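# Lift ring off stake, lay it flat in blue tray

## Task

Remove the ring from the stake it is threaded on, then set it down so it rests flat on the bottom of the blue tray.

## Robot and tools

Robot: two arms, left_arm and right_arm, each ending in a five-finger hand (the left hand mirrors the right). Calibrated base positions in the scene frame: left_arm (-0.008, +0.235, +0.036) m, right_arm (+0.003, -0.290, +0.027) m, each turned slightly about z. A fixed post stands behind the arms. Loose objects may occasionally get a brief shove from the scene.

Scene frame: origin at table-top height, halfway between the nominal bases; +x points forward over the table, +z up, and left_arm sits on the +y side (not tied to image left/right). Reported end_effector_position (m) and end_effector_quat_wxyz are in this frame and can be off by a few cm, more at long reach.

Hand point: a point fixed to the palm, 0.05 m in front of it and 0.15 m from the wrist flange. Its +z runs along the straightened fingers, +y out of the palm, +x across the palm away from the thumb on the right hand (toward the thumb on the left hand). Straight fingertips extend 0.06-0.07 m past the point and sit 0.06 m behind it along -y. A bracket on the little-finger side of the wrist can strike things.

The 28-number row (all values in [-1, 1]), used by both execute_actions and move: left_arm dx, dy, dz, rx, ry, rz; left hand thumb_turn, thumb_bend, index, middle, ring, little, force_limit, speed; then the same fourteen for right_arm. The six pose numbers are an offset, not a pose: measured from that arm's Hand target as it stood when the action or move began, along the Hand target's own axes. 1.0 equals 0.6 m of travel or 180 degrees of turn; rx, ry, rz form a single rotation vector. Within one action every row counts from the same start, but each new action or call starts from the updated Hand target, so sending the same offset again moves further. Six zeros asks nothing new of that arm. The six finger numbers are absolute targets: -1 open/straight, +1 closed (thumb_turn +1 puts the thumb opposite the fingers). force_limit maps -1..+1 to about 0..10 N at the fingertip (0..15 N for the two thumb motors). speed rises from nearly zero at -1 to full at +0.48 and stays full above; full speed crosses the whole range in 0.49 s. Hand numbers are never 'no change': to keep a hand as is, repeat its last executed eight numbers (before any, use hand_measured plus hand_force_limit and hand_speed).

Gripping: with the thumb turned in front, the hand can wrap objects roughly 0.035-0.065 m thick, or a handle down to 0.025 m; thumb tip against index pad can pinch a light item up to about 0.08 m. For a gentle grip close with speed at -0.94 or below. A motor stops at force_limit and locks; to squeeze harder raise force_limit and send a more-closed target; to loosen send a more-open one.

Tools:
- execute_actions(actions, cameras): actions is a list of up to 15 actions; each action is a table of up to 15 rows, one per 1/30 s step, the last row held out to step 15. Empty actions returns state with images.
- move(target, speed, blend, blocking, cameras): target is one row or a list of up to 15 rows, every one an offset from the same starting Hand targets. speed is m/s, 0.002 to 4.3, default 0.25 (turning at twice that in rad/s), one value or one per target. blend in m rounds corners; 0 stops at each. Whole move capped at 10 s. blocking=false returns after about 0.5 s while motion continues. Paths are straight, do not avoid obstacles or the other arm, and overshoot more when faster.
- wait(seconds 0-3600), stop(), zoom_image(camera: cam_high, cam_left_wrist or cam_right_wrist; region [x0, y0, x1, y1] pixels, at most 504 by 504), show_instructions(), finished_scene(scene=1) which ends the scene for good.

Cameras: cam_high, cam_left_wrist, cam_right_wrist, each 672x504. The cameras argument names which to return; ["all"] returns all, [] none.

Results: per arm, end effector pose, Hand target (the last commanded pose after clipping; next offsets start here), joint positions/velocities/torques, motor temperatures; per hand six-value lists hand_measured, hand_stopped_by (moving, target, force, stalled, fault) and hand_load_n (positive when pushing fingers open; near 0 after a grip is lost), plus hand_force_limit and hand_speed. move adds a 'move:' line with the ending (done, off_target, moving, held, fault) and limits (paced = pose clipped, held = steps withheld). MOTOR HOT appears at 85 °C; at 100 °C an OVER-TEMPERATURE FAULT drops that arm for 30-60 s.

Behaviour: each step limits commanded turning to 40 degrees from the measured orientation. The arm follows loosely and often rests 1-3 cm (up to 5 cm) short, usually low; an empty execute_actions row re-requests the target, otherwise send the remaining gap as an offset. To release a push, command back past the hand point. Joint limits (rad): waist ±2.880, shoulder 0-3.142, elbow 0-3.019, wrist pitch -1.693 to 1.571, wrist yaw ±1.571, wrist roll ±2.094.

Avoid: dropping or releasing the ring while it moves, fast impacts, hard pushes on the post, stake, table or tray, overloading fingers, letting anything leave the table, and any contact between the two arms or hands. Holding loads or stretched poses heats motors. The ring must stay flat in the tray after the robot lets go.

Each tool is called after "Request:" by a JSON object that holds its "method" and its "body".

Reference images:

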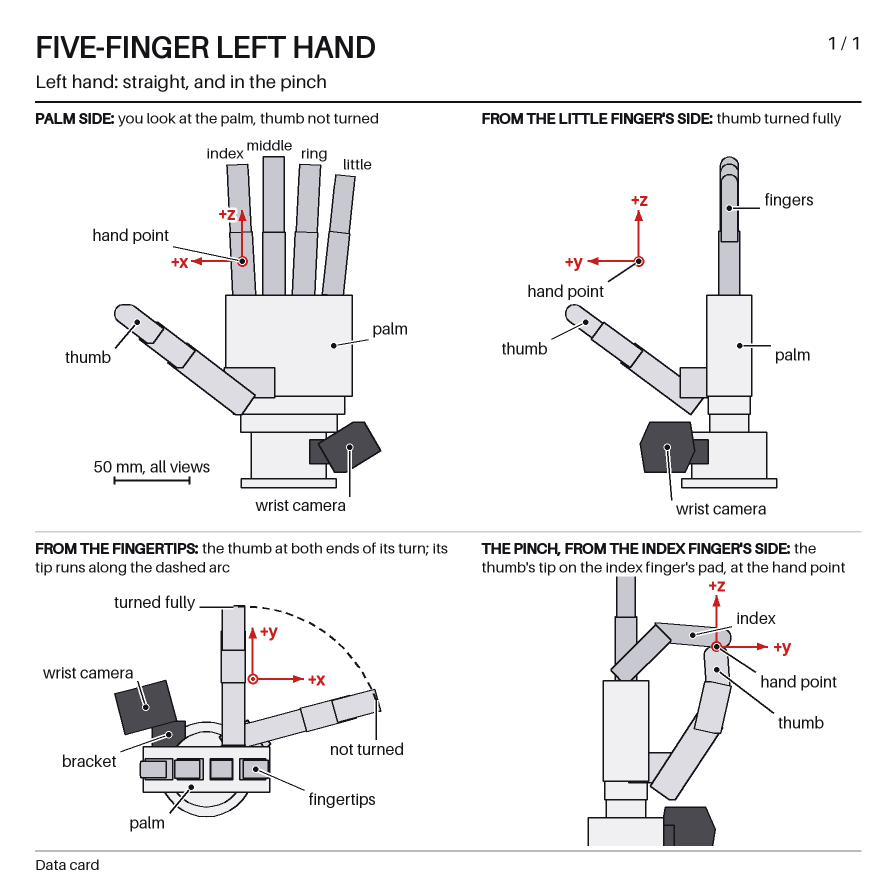

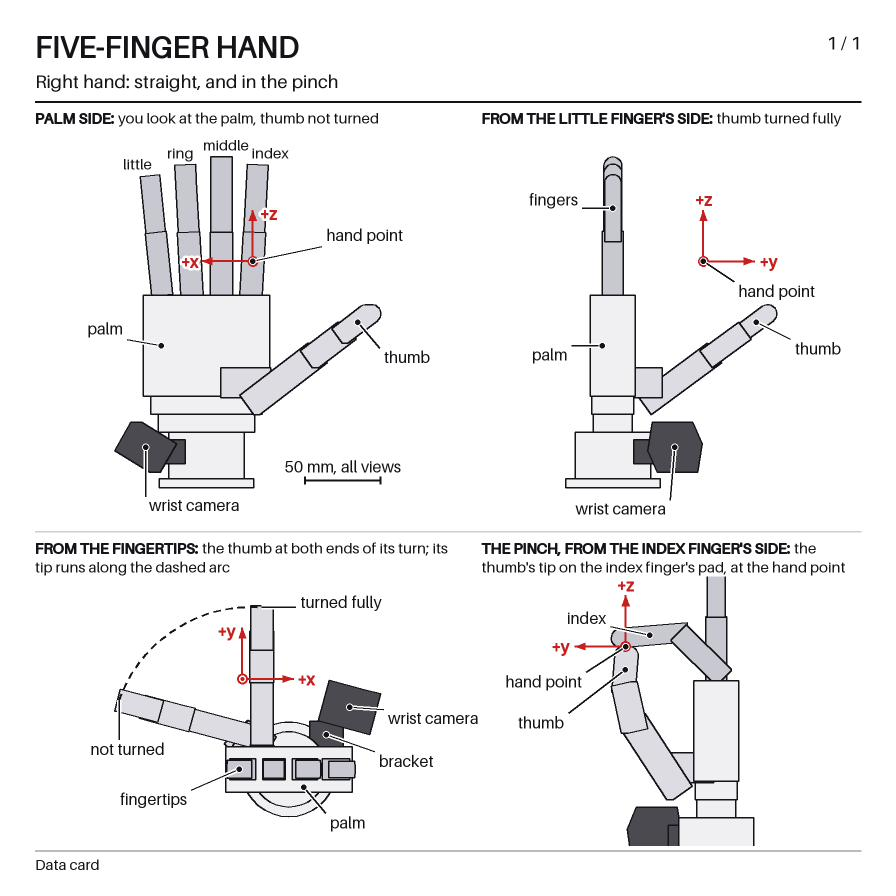

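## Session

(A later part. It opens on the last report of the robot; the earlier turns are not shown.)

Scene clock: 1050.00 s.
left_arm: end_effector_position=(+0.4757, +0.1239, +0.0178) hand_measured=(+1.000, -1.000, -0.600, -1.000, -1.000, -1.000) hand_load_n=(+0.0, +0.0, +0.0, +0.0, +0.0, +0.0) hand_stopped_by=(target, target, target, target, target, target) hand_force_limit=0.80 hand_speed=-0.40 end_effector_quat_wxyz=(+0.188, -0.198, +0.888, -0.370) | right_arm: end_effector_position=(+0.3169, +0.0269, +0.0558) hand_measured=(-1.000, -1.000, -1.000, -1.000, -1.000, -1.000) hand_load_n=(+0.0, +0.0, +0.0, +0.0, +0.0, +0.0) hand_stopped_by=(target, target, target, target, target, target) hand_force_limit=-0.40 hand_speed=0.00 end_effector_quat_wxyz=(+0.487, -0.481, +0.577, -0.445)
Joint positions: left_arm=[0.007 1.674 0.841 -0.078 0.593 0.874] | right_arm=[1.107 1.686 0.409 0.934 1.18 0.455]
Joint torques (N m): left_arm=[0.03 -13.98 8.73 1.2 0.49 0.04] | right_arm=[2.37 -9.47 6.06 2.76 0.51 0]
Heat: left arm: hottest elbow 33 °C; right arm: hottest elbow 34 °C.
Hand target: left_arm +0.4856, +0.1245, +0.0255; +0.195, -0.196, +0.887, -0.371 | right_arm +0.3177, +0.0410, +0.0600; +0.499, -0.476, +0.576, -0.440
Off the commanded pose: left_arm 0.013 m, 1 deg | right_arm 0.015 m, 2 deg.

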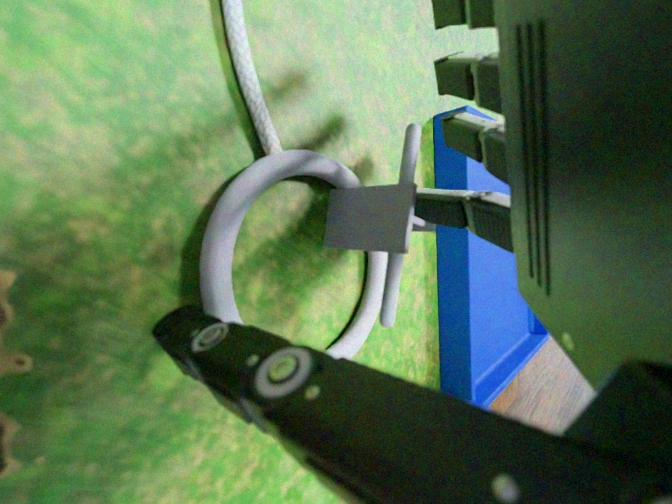

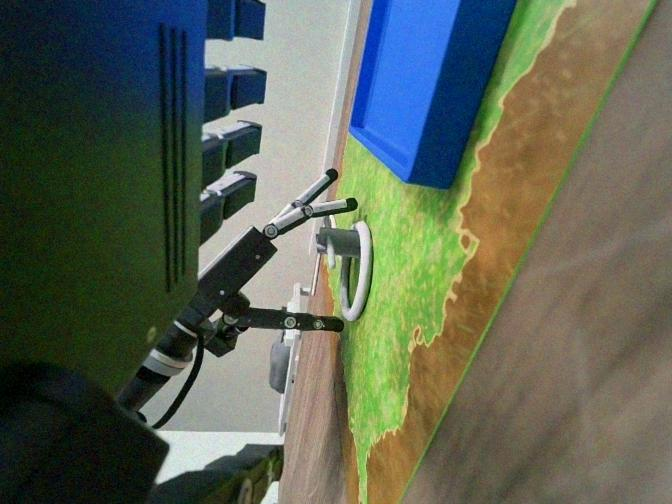

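Request:
{"method": "move", "body": {"target": [[-0.0063,-0.0090,-0.0234,0,0,0,1,-1,-0.60,-1,-1,-1,0.8,-0.4,0,0,0,0,0,0,-1,-1,-1,-1,-1,-1,-0.4,0],[0.0212,0.0551,0.0148,0,0,0,1,-1,-0.60,-1,-1,-1,0.8,-0.4,0,0,0,0,0,0,-1,-1,-1,-1,-1,-1,-0.4,0]], "speed": 0.03, "cameras": ["cam_left_wrist","cam_right_wrist"]}}

Request:
{"method": "zoom_image", "body": {"camera": "cam_right_wrist", "region": [325, 285, 385, 335]}}

Request:
{"method": "zoom_image", "body": {"camera": "cam_right_wrist", "region": [300, 190, 400, 340]}}

Scene clock: 1055.50 s.
left_arm: end_effector_position=(+0.4792, +0.1277, +0.0119) hand_measured=(+1.000, -1.000, -0.600, -1.000, -1.000, -1.000) hand_load_n=(+1.5, +0.0, +0.0, +0.0, +0.0, +0.0) hand_stopped_by=(target, target, target, target, target, target) hand_force_limit=0.80 hand_speed=-0.40 end_effector_quat_wxyz=(+0.204, -0.190, +0.883, -0.377) | right_arm: end_effector_position=(+0.3169, +0.0269, +0.0558) hand_measured=(-1.000, -1.000, -1.000, -1.000, -1.000, -1.000) hand_load_n=(+0.0, +0.0, +0.0, +0.0, +0.0, +0.0) hand_stopped_by=(target, target, target, target, target, target) hand_force_limit=-0.40 hand_speed=0.00 end_effector_quat_wxyz=(+0.487, -0.481, +0.577, -0.445)
Joint positions: left_arm=[0.019 1.687 0.818 -0.008 0.606 0.883] | right_arm=[1.107 1.686 0.409 0.934 1.18 0.455]
Joint torques (N m): left_arm=[0.73 -10.99 5.56 2.28 0.51 0.16] | right_arm=[2.67 -8.94 6.19 2.58 0.52 0.04]
Heat: left arm: hottest elbow 33 °C; right arm: hottest elbow 34 °C.
Hand target: left_arm +0.4724, +0.1345, -0.0071; +0.195, -0.196, +0.887, -0.371 | right_arm +0.3177, +0.0410, +0.0600; +0.499, -0.476, +0.576, -0.440
Off the commanded pose: left_arm 0.021 m, 1 deg | right_arm 0.015 m, 2 deg.
move: off_target (left_arm)

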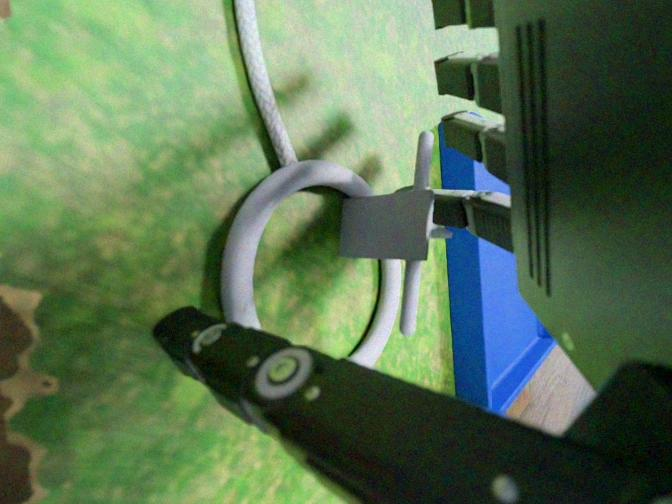

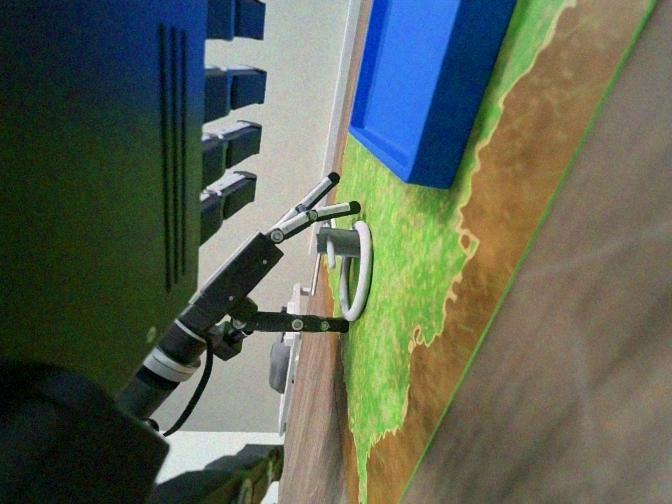

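Scaled by 8.400 from the camera's image (finer frame: 960x720).

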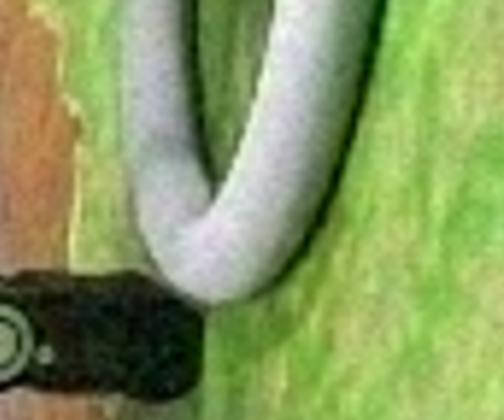

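Scaled by 3.360 from the camera's image (finer frame: 960x720).

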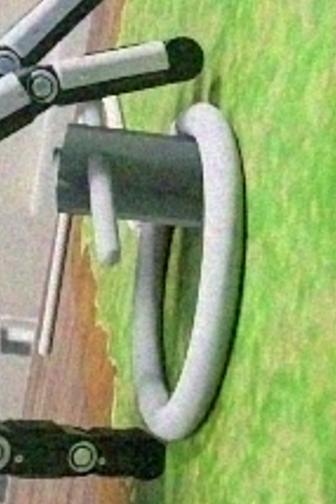

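Request:
{"method": "execute_actions", "body": {"actions": [[[0.0027,0.0098,0.0087,0,0,0,1,-1,-0.60,-1,-1,-1,0.8,-0.4,0,0,0,0,0,0,-1,-1,-1,-1,-1,-1,-0.4,0]],[[0,0,0,0,0,0,1,-1,-0.60,-1,-1,-1,0.8,-0.4,0,0,0,0,0,0,-1,-1,-1,-1,-1,-1,-0.4,0]]], "cameras": ["cam_right_wrist"]}}

Request:
{"method": "zoom_image", "body": {"camera": "cam_right_wrist", "region": [325, 285, 385, 335]}}

Scene clock: 1064.70 s.
left_arm: end_effector_position=(+0.4826, +0.1270, +0.0121) hand_measured=(+1.000, -1.000, -0.600, -1.000, -1.000, -1.000) hand_load_n=(+1.5, +0.0, +0.0, +0.0, +0.0, +0.0) hand_stopped_by=(target, target, target, target, target, target) hand_force_limit=0.80 hand_speed=-0.40 end_effector_quat_wxyz=(+0.211, -0.186, +0.881, -0.381) | right_arm: end_effector_position=(+0.3169, +0.0269, +0.0558) hand_measured=(-1.000, -1.000, -1.000, -1.000, -1.000, -1.000) hand_load_n=(-0.5, +0.0, +0.0, +0.0, +0.0, +0.0) hand_stopped_by=(target, target, target, target, target, target) hand_force_limit=-0.40 hand_speed=0.00 end_effector_quat_wxyz=(+0.487, -0.481, +0.577, -0.445)
Joint positions: left_arm=[0.019 1.69 0.816 0.015 0.609 0.883] | right_arm=[1.107 1.686 0.409 0.934 1.18 0.455]
Joint torques (N m): left_arm=[0.62 -10.11 5.41 2.25 0.35 0.14] | right_arm=[2.37 -9.05 5.89 2.66 0.51 0.01]
Heat: left arm: hottest shoulder 32 °C; right arm: hottest elbow 34 °C.
Hand target: left_arm +0.4725, +0.1345, -0.0150; +0.195, -0.196, +0.887, -0.371 | right_arm +0.3177, +0.0410, +0.0600; +0.499, -0.476, +0.576, -0.440
Off the commanded pose: left_arm 0.030 m, 2 deg | right_arm 0.015 m, 2 deg.

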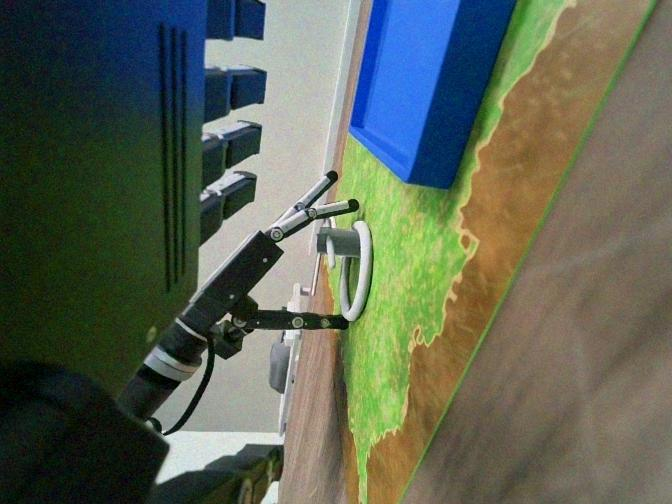

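Scaled by 8.400 from the camera's image (finer frame: 960x720).

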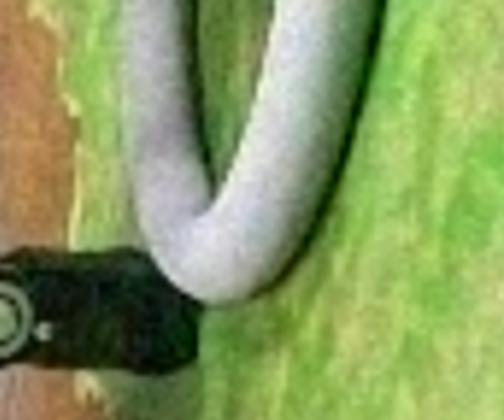

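Request:
{"method": "move", "body": {"target": [[-0.0271,-0.0789,-0.0421,-0.014,0,0,1,-1,-0.60,-1,-1,-1,0.8,-0.4,0,0,0,0,0,0,-1,-1,-1,-1,-1,-1,-0.4,0],[-0.0008,-0.0150,-0.0059,-0.014,0,0,1,-1,-0.60,-1,-1,-1,0.8,-0.4,0,0,0,0,0,0,-1,-1,-1,-1,-1,-1,-0.4,0],[-0.0140,-0.0488,-0.0138,-0.014,0,0,1,-1,-0.60,-1,-1,-1,0.8,-0.4,0,0,0,0,0,0,-1,-1,-1,-1,-1,-1,-0.4,0]], "speed": 0.03, "cameras": ["cam_left_wrist","cam_right_wrist"]}}

Request:
{"method": "zoom_image", "body": {"camera": "cam_right_wrist", "region": [300, 190, 400, 340]}}

Scene clock: 1072.20 s.
left_arm: end_effector_position=(+0.4756, +0.1309, +0.0092) hand_measured=(+1.000, -1.000, -0.600, -1.000, -1.000, -1.000) hand_load_n=(-1.0, +0.0, +0.0, +0.0, +0.0, -0.5) hand_stopped_by=(target, target, target, target, target, target) hand_force_limit=0.80 hand_speed=-0.40 end_effector_quat_wxyz=(+0.192, -0.203, +0.894, -0.350) | right_arm: end_effector_position=(+0.3169, +0.0269, +0.0558) hand_measured=(-1.000, -1.000, -1.000, -1.000, -1.000, -1.000) hand_load_n=(-0.5, +0.0, -0.5, +0.0, +0.0, +0.0) hand_stopped_by=(target, target, target, target, target, target) hand_force_limit=-0.40 hand_speed=0.00 end_effector_quat_wxyz=(+0.487, -0.481, +0.577, -0.445)
Joint positions: left_arm=[0.005 1.684 0.839 -0.08 0.55 0.883] | right_arm=[1.107 1.686 0.409 0.934 1.18 0.455]
Joint torques (N m): left_arm=[-1.2 -13.33 8.62 0.91 0.41 -0.04] | right_arm=[2.9 -8.59 6.13 2.54 0.45 -0.04]
Heat: left arm: hottest elbow 32 °C; right arm: hottest elbow 34 °C.
Hand target: left_arm +0.4814, +0.1245, +0.0134; +0.190, -0.200, +0.895, -0.352 | right_arm +0.3177, +0.0410, +0.0600; +0.499, -0.476, +0.576, -0.440
Off the commanded pose: left_arm 0.010 m, 0 deg | right_arm 0.015 m, 2 deg.
move: done

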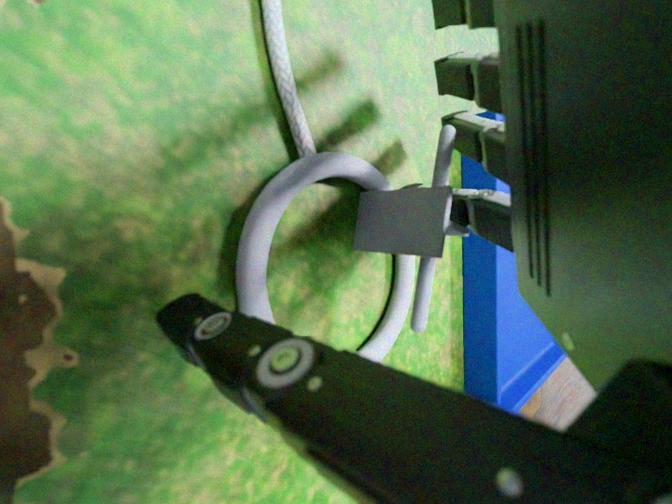

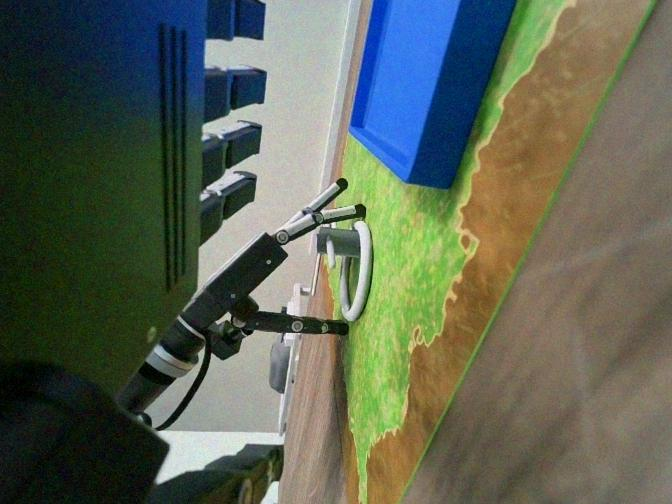

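Scaled by 3.360 from the camera's image (finer frame: 960x720).

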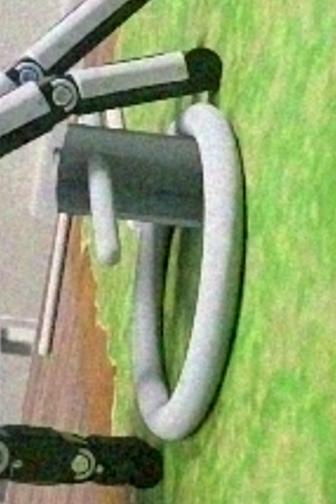

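Request:
{"method": "execute_actions", "body": {"actions": [[[0.0066,-0.0086,0.0078,0,0,0,1,-1,-0.60,-1,-1,-1,0.8,-0.4,0,0,0,0,0,0,-1,-1,-1,-1,-1,-1,-0.4,0]],[[0,0,0,0,0,0,1,-1,-0.60,-1,-1,-1,0.8,-0.4,0,0,0,0,0,0,-1,-1,-1,-1,-1,-1,-0.4,0]]], "cameras": ["cam_left_wrist","cam_right_wrist"]}}

Request:
{"method": "zoom_image", "body": {"camera": "cam_right_wrist", "region": [300, 190, 400, 340]}}

Scene clock: 1074.07 s.
left_arm: end_effector_position=(+0.4743, +0.1236, +0.0094) hand_measured=(+1.000, -1.000, -0.600, -1.000, -1.000, -1.000) hand_load_n=(+0.0, +0.0, +0.0, +0.0, +0.0, +0.0) hand_stopped_by=(target, target, target, target, target, target) hand_force_limit=0.80 hand_speed=-0.40 end_effector_quat_wxyz=(+0.190, -0.202, +0.895, -0.349) | right_arm: end_effector_position=(+0.3169, +0.0269, +0.0558) hand_measured=(-1.000, -1.000, -1.000, -1.000, -1.000, -1.000) hand_load_n=(+0.0, +0.0, +0.0, +0.0, +0.0, +0.0) hand_stopped_by=(target, target, target, target, target, target) hand_force_limit=-0.40 hand_speed=0.00 end_effector_quat_wxyz=(+0.487, -0.481, +0.577, -0.445)
Joint positions: left_arm=[-0.013 1.683 0.839 -0.08 0.539 0.873] | right_arm=[1.107 1.686 0.409 0.934 1.18 0.455]
Joint torques (N m): left_arm=[-1.2 -13.16 8.58 1.47 0.42 -0.11] | right_arm=[3.02 -8.76 6.02 2.54 0.5 0.04]
Heat: left arm: hottest elbow 32 °C; right arm: hottest elbow 34 °C.
Hand target: left_arm +0.4814, +0.1165, +0.0130; +0.190, -0.200, +0.895, -0.352 | right_arm +0.3177, +0.0410, +0.0600; +0.499, -0.476, +0.576, -0.440
Off the commanded pose: left_arm 0.011 m, 0 deg | right_arm 0.015 m, 2 deg.

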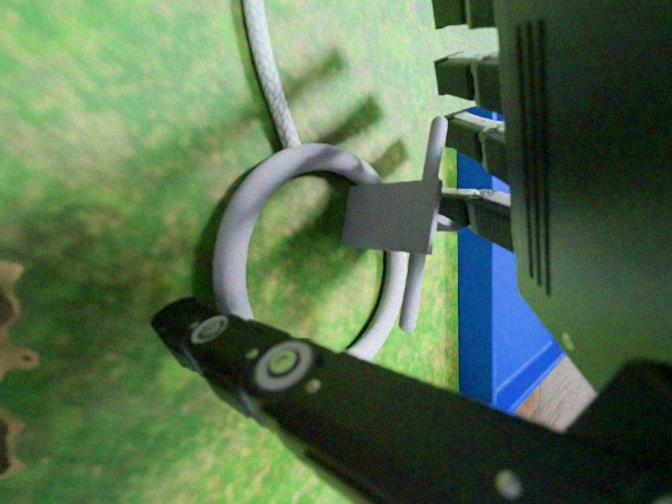

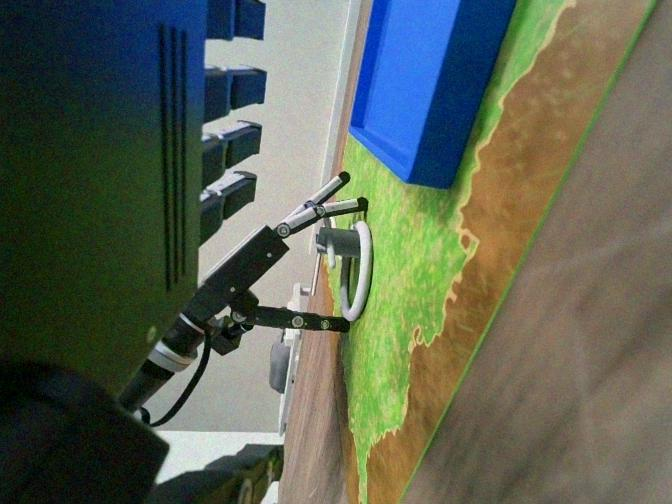

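Scaled by 3.360 from the camera's image (finer frame: 960x720).

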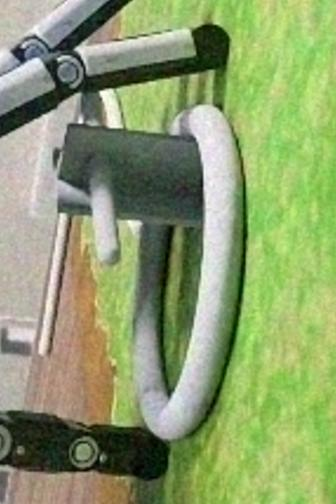

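Request:
{"method": "execute_actions", "body": {"actions": [[[0,0,0,0.007,0,0,1,-1,-0.60,-1,-1,-1,0.8,-0.4,0,0,0,0,0,0,-1,-1,-1,-1,-1,-1,-0.4,0]],[[0,0,0,0,0,0,1,-1,-0.50,-1,-1,-1,0.8,-0.8,0,0,0,0,0,0,-1,-1,-1,-1,-1,-1,-0.4,0]]], "cameras": ["cam_left_wrist","cam_right_wrist"]}}

Request:
{"method": "zoom_image", "body": {"camera": "cam_right_wrist", "region": [300, 190, 400, 340]}}

Scene clock: 1076.40 s.
left_arm: end_effector_position=(+0.4750, +0.1204, +0.0113) hand_measured=(+1.000, -1.000, -0.500, -1.000, -1.000, -1.000) hand_load_n=(+0.0, +0.0, +0.0, +0.0, +0.0, +0.0) hand_stopped_by=(target, target, target, target, target, target) hand_force_limit=0.80 hand_speed=-0.80 end_effector_quat_wxyz=(+0.189, -0.198, +0.893, -0.357) | right_arm: end_effector_position=(+0.3169, +0.0269, +0.0558) hand_measured=(-1.000, -1.000, -1.000, -1.000, -1.000, -1.000) hand_load_n=(+0.0, +0.0, +0.0, +0.0, +0.0, +0.0) hand_stopped_by=(target, target, target, target, target, target) hand_force_limit=-0.40 hand_speed=0.00 end_effector_quat_wxyz=(+0.487, -0.481, +0.577, -0.445)
Joint positions: left_arm=[-0.013 1.683 0.839 -0.072 0.556 0.872] | right_arm=[1.107 1.686 0.409 0.934 1.18 0.455]
Joint torques (N m): left_arm=[-0.62 -13.04 7.82 2.11 0.6 -0.08] | right_arm=[1.9 -9.17 6.08 2.73 0.49 0.09]
Heat: left arm: hottest shoulder 32 °C; right arm: hottest elbow 34 °C.
Hand target: left_arm +0.4814, +0.1165, +0.0130; +0.192, -0.198, +0.891, -0.361 | right_arm +0.3177, +0.0410, +0.0600; +0.499, -0.476, +0.576, -0.440
Off the commanded pose: left_arm 0.008 m, 1 deg | right_arm 0.015 m, 2 deg.

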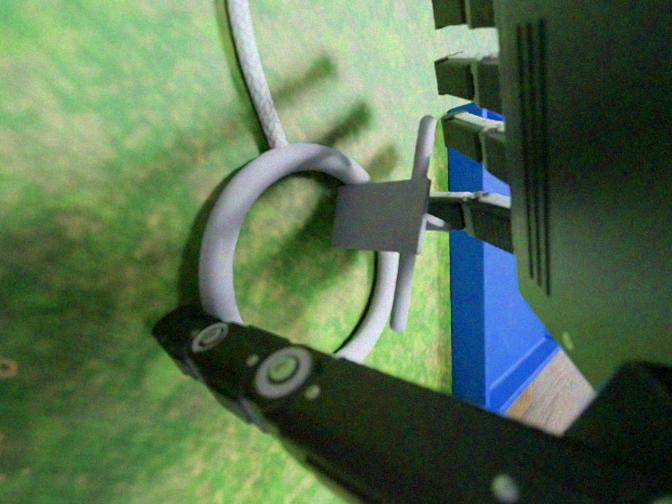

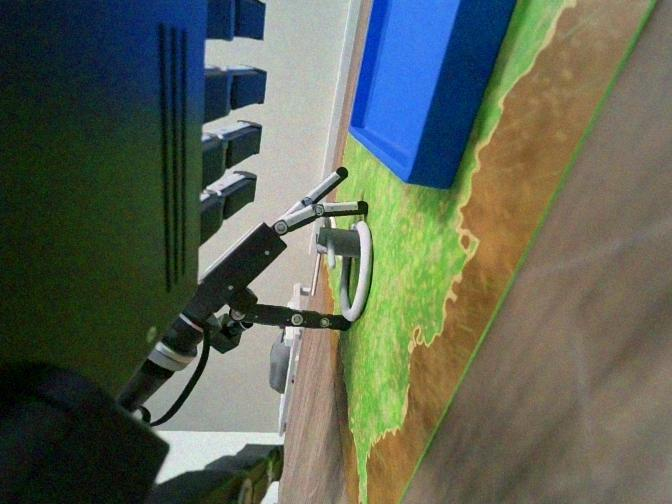

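Scaled by 3.360 from the camera's image (finer frame: 960x720).

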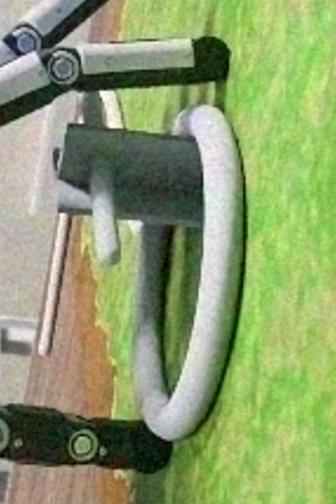

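Request:
{"method": "execute_actions", "body": {"actions": [[[0,0,0,0,0,0,1,-1,-0.44,-1,-1,-1,0.8,-0.9,0,0,0,0,0,0,-1,-1,-1,-1,-1,-1,-0.4,0]],[[0,0,0,0,0,0,1,-1,-0.44,-1,-1,-1,0.8,-0.9,0,0,0,0,0,0,-1,-1,-1,-1,-1,-1,-0.4,0]]], "cameras": ["cam_left_wrist","cam_right_wrist"]}}

Request:
{"method": "zoom_image", "body": {"camera": "cam_right_wrist", "region": [300, 190, 400, 340]}}

Scene clock: 1078.17 s.
left_arm: end_effector_position=(+0.4754, +0.1198, +0.0118) hand_measured=(+1.000, -1.000, -0.440, -1.000, -1.000, -1.000) hand_load_n=(+0.0, +0.0, +1.0, +0.0, +0.0, +0.0) hand_stopped_by=(target, target, target, target, target, target) hand_force_limit=0.80 hand_speed=-0.90 end_effector_quat_wxyz=(+0.190, -0.198, +0.892, -0.359) | right_arm: end_effector_position=(+0.3169, +0.0269, +0.0558) hand_measured=(-1.000, -1.000, -1.000, -1.000, -1.000, -1.000) hand_load_n=(-0.5, +0.0, +0.0, +0.0, +0.0, +0.0) hand_stopped_by=(target, target, target, target, target, target) hand_force_limit=-0.40 hand_speed=0.00 end_effector_quat_wxyz=(+0.487, -0.481, +0.577, -0.445)
Joint positions: left_arm=[-0.013 1.683 0.839 -0.069 0.559 0.87] | right_arm=[1.107 1.686 0.409 0.934 1.18 0.455]
Joint torques (N m): left_arm=[-0.56 -13.1 7.83 1.99 0.49 -0.06] | right_arm=[3.19 -9.05 6.12 2.69 0.48 0]
Heat: left arm: hottest shoulder 32 °C; right arm: hottest elbow 34 °C.
Hand target: left_arm +0.4814, +0.1165, +0.0130; +0.192, -0.198, +0.891, -0.361 | right_arm +0.3177, +0.0410, +0.0600; +0.499, -0.476, +0.576, -0.440
Off the commanded pose: left_arm 0.007 m, 0 deg | right_arm 0.015 m, 2 deg.

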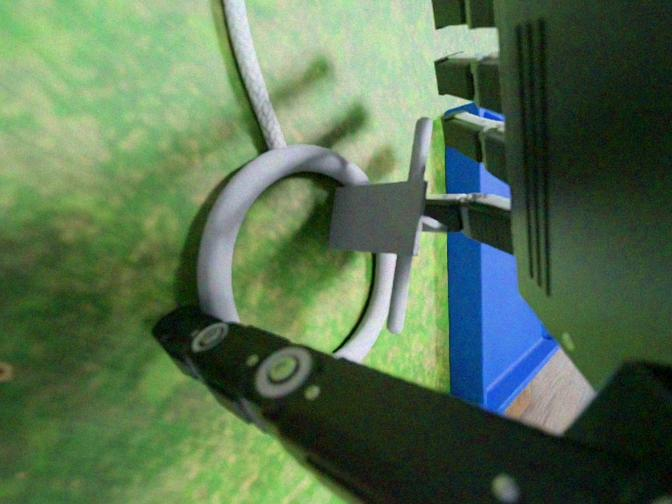

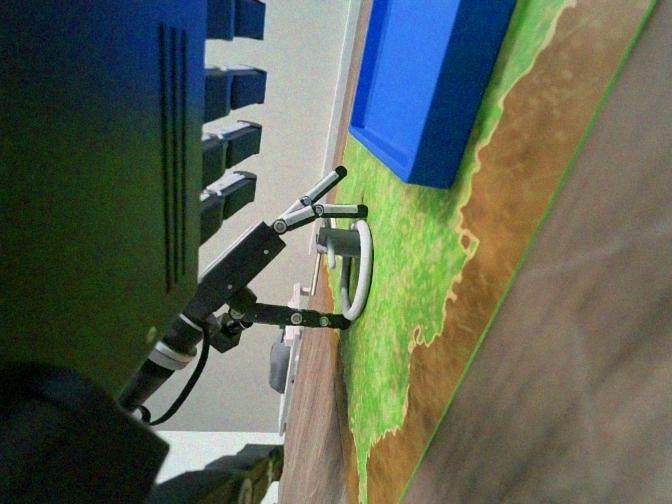

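Scaled by 3.360 from the camera's image (finer frame: 960x720).

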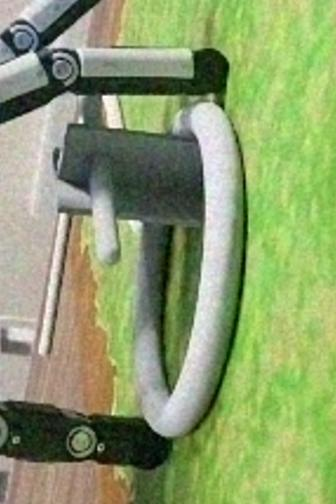

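Request:
{"method": "execute_actions", "body": {"actions": [[[0,0,0,0,0,0,1,-1,-0.36,-1,-1,-1,0.8,-0.94,0,0,0,0,0,0,-1,-1,-1,-1,-1,-1,-0.4,0]],[[0,0,0,0,0,0,1,-1,-0.36,-1,-1,-1,0.8,-0.94,0,0,0,0,0,0,-1,-1,-1,-1,-1,-1,-0.4,0]],[[0,0,0,0,0,0,1,-1,-0.36,-1,-1,-1,0.8,-0.94,0,0,0,0,0,0,-1,-1,-1,-1,-1,-1,-0.4,0]]], "cameras": ["cam_left_wrist","cam_right_wrist"]}}

Request:
{"method": "zoom_image", "body": {"camera": "cam_right_wrist", "region": [300, 190, 400, 340]}}

Scene clock: 1082.17 s.
left_arm: end_effector_position=(+0.4761, +0.1195, +0.0122) hand_measured=(+1.000, -1.000, -0.386, -1.000, -1.000, -1.000) hand_load_n=(-1.0, +0.5, +9.0, +0.0, +0.0, +0.0) hand_stopped_by=(target, target, force, target, target, target) hand_force_limit=0.80 hand_speed=-0.94 end_effector_quat_wxyz=(+0.191, -0.197, +0.892, -0.359) | right_arm: end_effector_position=(+0.3169, +0.0269, +0.0558) hand_measured=(-1.000, -1.000, -1.000, -1.000, -1.000, -1.000) hand_load_n=(-0.5, +0.0, -0.5, +0.0, +0.0, +0.0) hand_stopped_by=(target, target, target, target, target, target) hand_force_limit=-0.40 hand_speed=0.00 end_effector_quat_wxyz=(+0.487, -0.481, +0.577, -0.445)
Joint positions: left_arm=[-0.013 1.683 0.839 -0.066 0.559 0.869] | right_arm=[1.107 1.686 0.409 0.934 1.18 0.455]
Joint torques (N m): left_arm=[-0.44 -12.98 7.88 1.83 0.45 -0.06] | right_arm=[2.32 -9.7 6.06 2.66 0.45 0.04]
Heat: left arm: hottest shoulder 32 °C; right arm: hottest elbow 34 °C.
Hand target: left_arm +0.4814, +0.1165, +0.0130; +0.192, -0.198, +0.891, -0.361 | right_arm +0.3177, +0.0410, +0.0600; +0.499, -0.476, +0.576, -0.440
Off the commanded pose: left_arm 0.006 m, 0 deg | right_arm 0.015 m, 2 deg.

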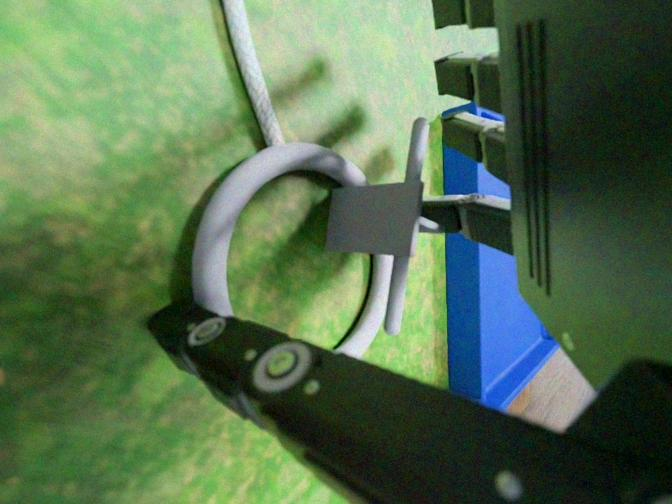

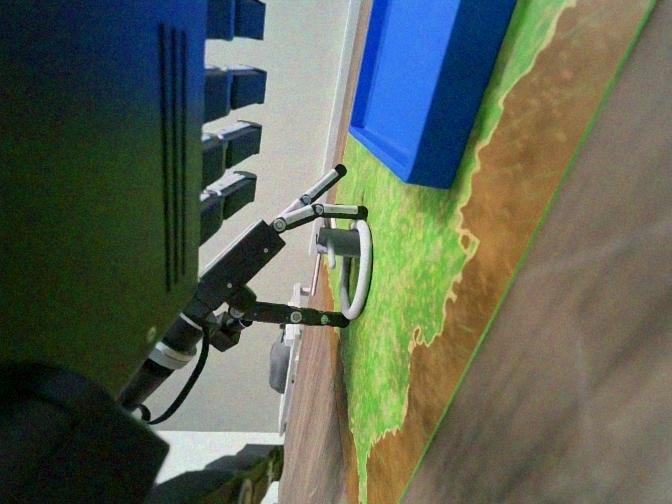

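Scaled by 3.360 from the camera's image (finer frame: 960x720).

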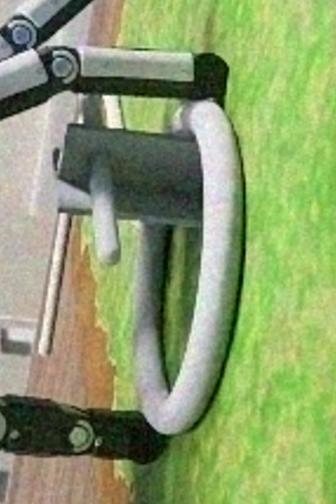

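Request:
{"method": "execute_actions", "body": {"actions": [[[-0.0013,-0.0049,-0.0043,0,0,0,1,-1,-0.36,-1,-1,-1,0.8,-0.94,0,0,0,0,0,0,-1,-1,-1,-1,-1,-1,-0.4,0]],[[-0.0013,-0.0049,-0.0043,0,0,0,1,-1,-0.36,-1,-1,-1,0.8,-0.94,0,0,0,0,0,0,-1,-1,-1,-1,-1,-1,-0.4,0]]]}}

Request:
{"method": "execute_actions", "body": {"actions": [[[-0.0013,-0.0049,-0.0043,0,0,0,1,-1,-0.36,-1,-1,-1,0.8,-0.94,0,0,0,0,0,0,-1,-1,-1,-1,-1,-1,-0.4,0]]], "cameras": ["cam_left_wrist","cam_right_wrist"]}}

Request:
{"method": "zoom_image", "body": {"camera": "cam_right_wrist", "region": [300, 190, 400, 340]}}

Scene clock: 1083.87 s.
left_arm: end_effector_position=(+0.4752, +0.1197, +0.0129) hand_measured=(+1.000, -1.000, -0.386, -1.000, -1.000, -1.000) hand_load_n=(-0.5, +0.5, +8.0, +0.0, +0.0, +0.0) hand_stopped_by=(target, target, force, target, target, target) hand_force_limit=0.80 hand_speed=-0.94 end_effector_quat_wxyz=(+0.190, -0.198, +0.892, -0.359) | right_arm: end_effector_position=(+0.3169, +0.0269, +0.0558) hand_measured=(-1.000, -1.000, -1.000, -1.000, -1.000, -1.000) hand_load_n=(+0.0, +0.0, +0.0, +0.0, +0.0, +0.0) hand_stopped_by=(target, target, target, target, target, target) hand_force_limit=-0.40 hand_speed=0.00 end_effector_quat_wxyz=(+0.487, -0.481, +0.577, -0.445)
Joint positions: left_arm=[-0.013 1.68 0.839 -0.072 0.559 0.869] | right_arm=[1.107 1.686 0.409 0.934 1.18 0.455]
Joint torques (N m): left_arm=[-0.5 -14.39 8.29 1.07 0.49 -0.08] | right_arm=[2.26 -9.76 6.19 2.69 0.48 0.06]
Heat: left arm: hottest shoulder 32 °C; right arm: hottest elbow 34 °C.
Hand target: left_arm +0.4815, +0.1163, +0.0211; +0.192, -0.198, +0.891, -0.361 | right_arm +0.3177, +0.0410, +0.0600; +0.499, -0.476, +0.576, -0.440
Off the commanded pose: left_arm 0.011 m, 0 deg | right_arm 0.015 m, 2 deg.

Scene clock: 1084.57 s.
left_arm: end_effector_position=(+0.4740, +0.1193, +0.0170) hand_measured=(+1.000, -1.000, -0.386, -1.000, -1.000, -1.000) hand_load_n=(+0.0, +0.0, +0.5, +0.0, +0.0, +0.0) hand_stopped_by=(target, target, force, target, target, target) hand_force_limit=0.80 hand_speed=-0.94 end_effector_quat_wxyz=(+0.189, -0.197, +0.892, -0.359) | right_arm: end_effector_position=(+0.3169, +0.0269, +0.0558) hand_measured=(-1.000, -1.000, -1.000, -1.000, -1.000, -1.000) hand_load_n=(+0.0, +0.0, +0.0, +0.0, +0.0, +0.0) hand_stopped_by=(target, target, target, target, target, target) hand_force_limit=-0.40 hand_speed=0.00 end_effector_quat_wxyz=(+0.487, -0.481, +0.577, -0.445)
Joint positions: left_arm=[-0.014 1.669 0.839 -0.084 0.559 0.869] | right_arm=[1.107 1.686 0.409 0.934 1.18 0.455]
Joint torques (N m): left_arm=[-0.62 -13.98 8.69 1.16 0.44 -0.09] | right_arm=[2.73 -9.35 6.06 2.67 0.48 0.02]
Heat: left arm: hottest shoulder 32 °C; right arm: hottest elbow 34 °C.
Hand target: left_arm +0.4816, +0.1162, +0.0251; +0.192, -0.198, +0.891, -0.361 | right_arm +0.3177, +0.0410, +0.0600; +0.499, -0.476, +0.576, -0.440
Off the commanded pose: left_arm 0.012 m, 1 deg | right_arm 0.015 m, 2 deg.

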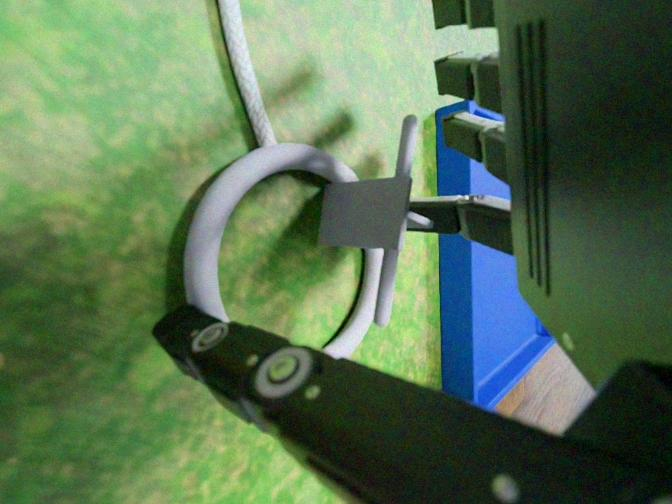

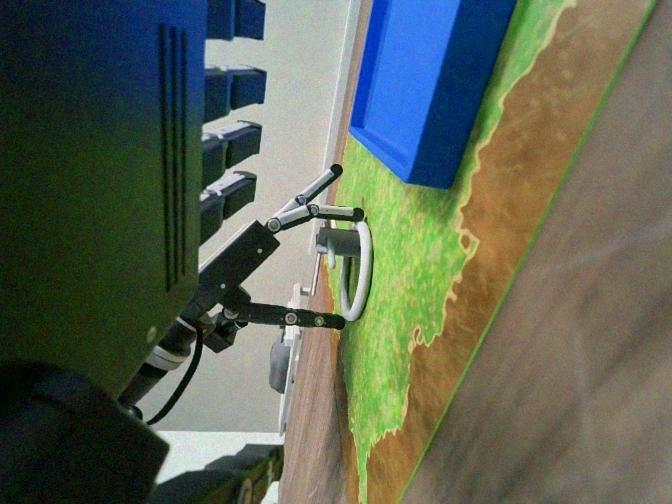

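Scaled by 3.360 from the camera's image (finer frame: 960x720).

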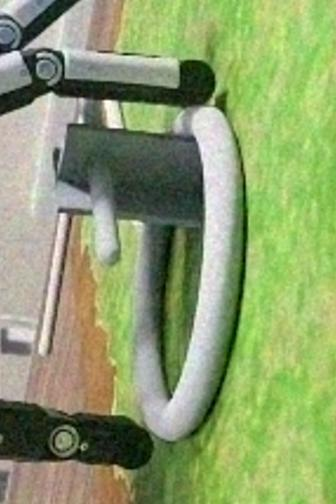

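Request:
{"method": "zoom_image", "body": {"camera": "cam_right_wrist", "region": [310, 200, 380, 260]}}

Request:
{"method": "zoom_image", "body": {"camera": "cam_left_wrist", "region": [300, 100, 460, 340]}}

Scaled by 7.200 from the camera's image (finer frame: 960x720).

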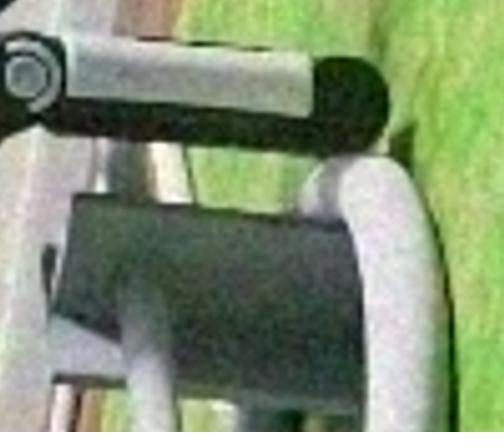

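Scaled by 2.100 from the camera's image (finer frame: 960x720).

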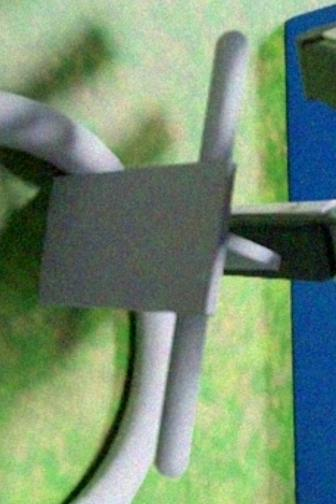

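Request:
{"method": "execute_actions", "body": {"actions": [[[0,0,0,0,0,0,1,-1,-0.60,-1,-1,-1,0.8,-0.4,0,0,0,0,0,0,-1,-1,-1,-1,-1,-1,-0.4,0]]]}}

Request:
{"method": "move", "body": {"target": [[-0.0134,-0.0097,-0.0211,0,0,0,1,-1,-0.60,-1,-1,-1,0.8,-0.4,0,0,0,0,0,0,-1,-1,-1,-1,-1,-1,-0.4,0],[0.0149,0.0506,0.0188,0,0,0,1,-1,-0.60,-1,-1,-1,0.8,-0.4,0,0,0,0,0,0,-1,-1,-1,-1,-1,-1,-0.4,0],[0.0045,0.0114,0.0129,0,0,0,1,-1,-0.60,-1,-1,-1,0.8,-0.4,0,0,0,0,0,0,-1,-1,-1,-1,-1,-1,-0.4,0]], "speed": 0.03, "cameras": ["cam_left_wrist","cam_right_wrist"]}}

Request:
{"method": "zoom_image", "body": {"camera": "cam_right_wrist", "region": [300, 190, 400, 340]}}

Scene clock: 1090.10 s.
left_arm: end_effector_position=(+0.4735, +0.1194, +0.0167) hand_measured=(+1.000, -1.000, -0.600, -1.000, -1.000, -1.000) hand_load_n=(+0.0, +0.0, +0.0, -0.5, -0.5, +0.0) hand_stopped_by=(target, target, target, target, target, target) hand_force_limit=0.80 hand_speed=-0.40 end_effector_quat_wxyz=(+0.188, -0.198, +0.893, -0.359) | right_arm: end_effector_position=(+0.3169, +0.0269, +0.0558) hand_measured=(-1.000, -1.000, -1.000, -1.000, -1.000, -1.000) hand_load_n=(-0.5, +0.0, +0.0, +0.0, +0.0, +0.0) hand_stopped_by=(target, target, target, target, target, target) hand_force_limit=-0.40 hand_speed=0.00 end_effector_quat_wxyz=(+0.487, -0.481, +0.577, -0.445)
Joint positions: left_arm=[-0.014 1.669 0.839 -0.086 0.559 0.869] | right_arm=[1.107 1.686 0.409 0.934 1.18 0.455]
Joint torques (N m): left_arm=[-0.67 -13.86 8.69 1.2 0.48 -0.08] | right_arm=[2.73 -9.11 6.02 2.62 0.45 0.01]
Heat: left arm: hottest shoulder 32 °C; right arm: hottest elbow 34 °C.
Hand target: left_arm +0.4815, +0.1162, +0.0251; +0.192, -0.198, +0.891, -0.361 | right_arm +0.3177, +0.0410, +0.0600; +0.499, -0.476, +0.576, -0.440
Off the commanded pose: left_arm 0.012 m, 1 deg | right_arm 0.015 m, 2 deg.

Scene clock: 1094.07 s.
left_arm: end_effector_position=(+0.4765, +0.1223, +0.0101) hand_measured=(+1.000, -1.000, -0.600, -1.000, -1.000, -1.000) hand_load_n=(-1.0, -0.5, +0.0, +0.0, +0.0, +0.0) hand_stopped_by=(target, target, target, target, target, target) hand_force_limit=0.80 hand_speed=-0.40 end_effector_quat_wxyz=(+0.196, -0.198, +0.891, -0.359) | right_arm: end_effector_position=(+0.3169, +0.0269, +0.0558) hand_measured=(-1.000, -1.000, -1.000, -1.000, -1.000, -1.000) hand_load_n=(+0.0, +0.0, +0.0, +0.0, +0.0, -0.5) hand_stopped_by=(target, target, target, target, target, target) hand_force_limit=-0.40 hand_speed=0.00 end_effector_quat_wxyz=(+0.487, -0.481, +0.577, -0.445)
Joint positions: left_arm=[-0.008 1.685 0.831 -0.048 0.557 0.869] | right_arm=[1.107 1.686 0.409 0.934 1.18 0.455]
Joint torques (N m): left_arm=[-1.14 -13.57 8.57 1.03 0.47 -0.1] | right_arm=[2.84 -9.29 6.04 2.8 0.56 0.01]
Heat: left arm: hottest shoulder 32 °C; right arm: hottest elbow 34 °C.
Hand target: left_arm +0.4816, +0.1149, +0.0145; +0.192, -0.198, +0.891, -0.362 | right_arm +0.3177, +0.0410, +0.0600; +0.499, -0.476, +0.576, -0.440
Off the commanded pose: left_arm 0.010 m, 0 deg | right_arm 0.015 m, 2 deg.
move: done

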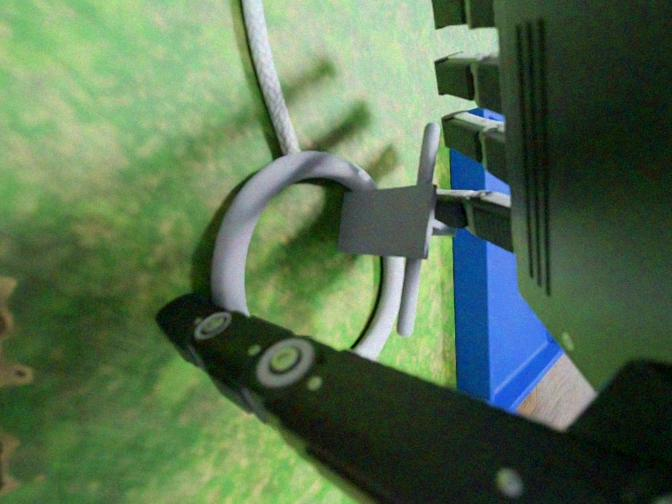

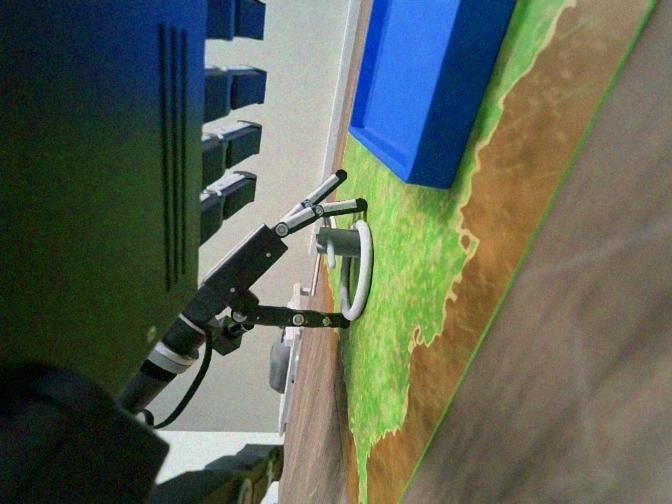

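Scaled by 3.360 from the camera's image (finer frame: 960x720).

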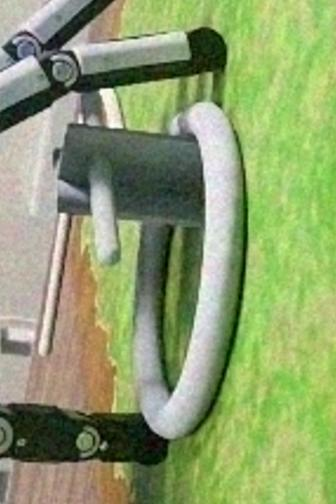

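Request:
{"method": "execute_actions", "body": {"actions": [[[0,0,0,0,0,0,1,-1,-0.45,-1,-1,-1,0.8,-0.7,0,0,0,0,0,0,-1,-1,-1,-1,-1,-1,-0.4,0]],[[0,0,0,0,0,0,1,-1,-0.45,-1,-1,-1,0.8,-0.7,0,0,0,0,0,0,-1,-1,-1,-1,-1,-1,-0.4,0]],[[0,0,0,0,0,0,1,-1,-0.37,-1,-1,-1,0.8,-0.94,0,0,0,0,0,0,-1,-1,-1,-1,-1,-1,-0.4,0]],[[0,0,0,0,0,0,1,-1,-0.37,-1,-1,-1,0.8,-0.94,0,0,0,0,0,0,-1,-1,-1,-1,-1,-1,-0.4,0]],[[0,0,0,0,0,0,1,-1,-0.37,-1,-1,-1,0.8,-0.94,0,0,0,0,0,0,-1,-1,-1,-1,-1,-1,-0.4,0]]], "cameras": ["cam_left_wrist","cam_right_wrist"]}}

Request:
{"method": "zoom_image", "body": {"camera": "cam_right_wrist", "region": [300, 190, 400, 340]}}

Scene clock: 1097.37 s.
left_arm: end_effector_position=(+0.4771, +0.1205, +0.0119) hand_measured=(+1.000, -1.000, -0.386, -1.000, -1.000, -1.000) hand_load_n=(-1.0, +0.5, +9.0, +0.0, +0.0, +0.5) hand_stopped_by=(target, target, force, target, target, target) hand_force_limit=0.80 hand_speed=-0.94 end_effector_quat_wxyz=(+0.196, -0.198, +0.890, -0.361) | right_arm: end_effector_position=(+0.3169, +0.0269, +0.0558) hand_measured=(-1.000, -1.000, -1.000, -1.000, -1.000, -1.000) hand_load_n=(-0.5, +0.0, +0.0, +0.0, +0.0, +0.0) hand_stopped_by=(target, target, target, target, target, target) hand_force_limit=-0.40 hand_speed=0.00 end_effector_quat_wxyz=(+0.487, -0.481, +0.577, -0.445)
Joint positions: left_arm=[-0.011 1.682 0.833 -0.048 0.559 0.865] | right_arm=[1.107 1.686 0.409 0.934 1.18 0.455]
Joint torques (N m): left_arm=[-0.91 -13.22 8.53 0.98 0.37 -0.06] | right_arm=[2.49 -9.29 6.09 2.54 0.53 -0.04]
Heat: left arm: hottest shoulder 32 °C; right arm: hottest elbow 34 °C.
Hand target: left_arm +0.4816, +0.1149, +0.0146; +0.192, -0.198, +0.891, -0.362 | right_arm +0.3177, +0.0410, +0.0600; +0.499, -0.476, +0.576, -0.440
Off the commanded pose: left_arm 0.008 m, 0 deg | right_arm 0.015 m, 2 deg.

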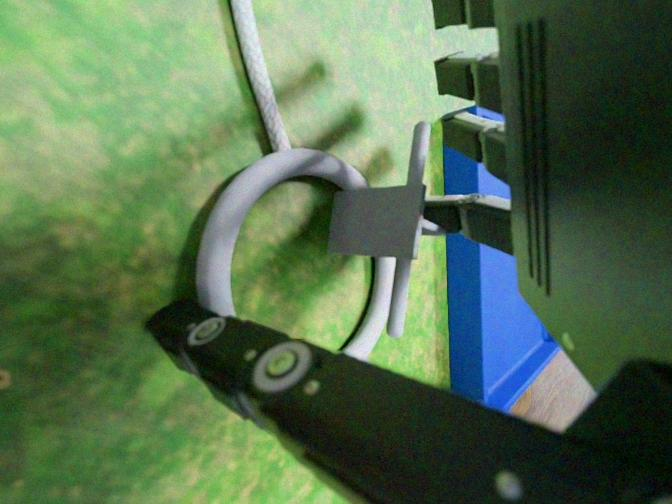

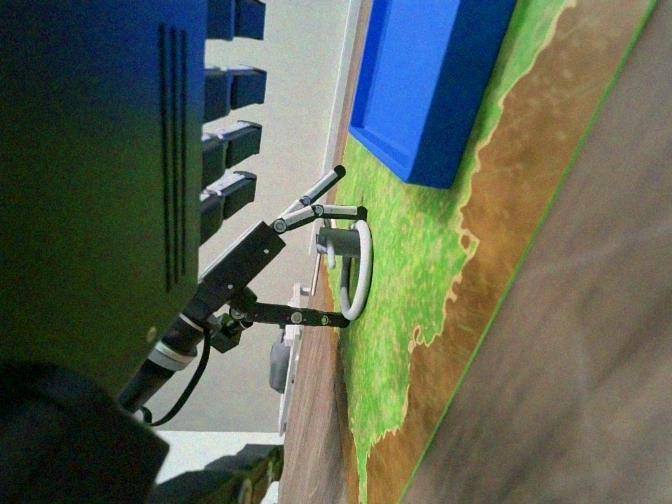

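Scaled by 3.360 from the camera's image (finer frame: 960x720).

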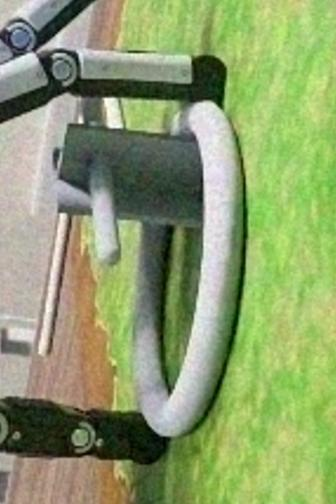

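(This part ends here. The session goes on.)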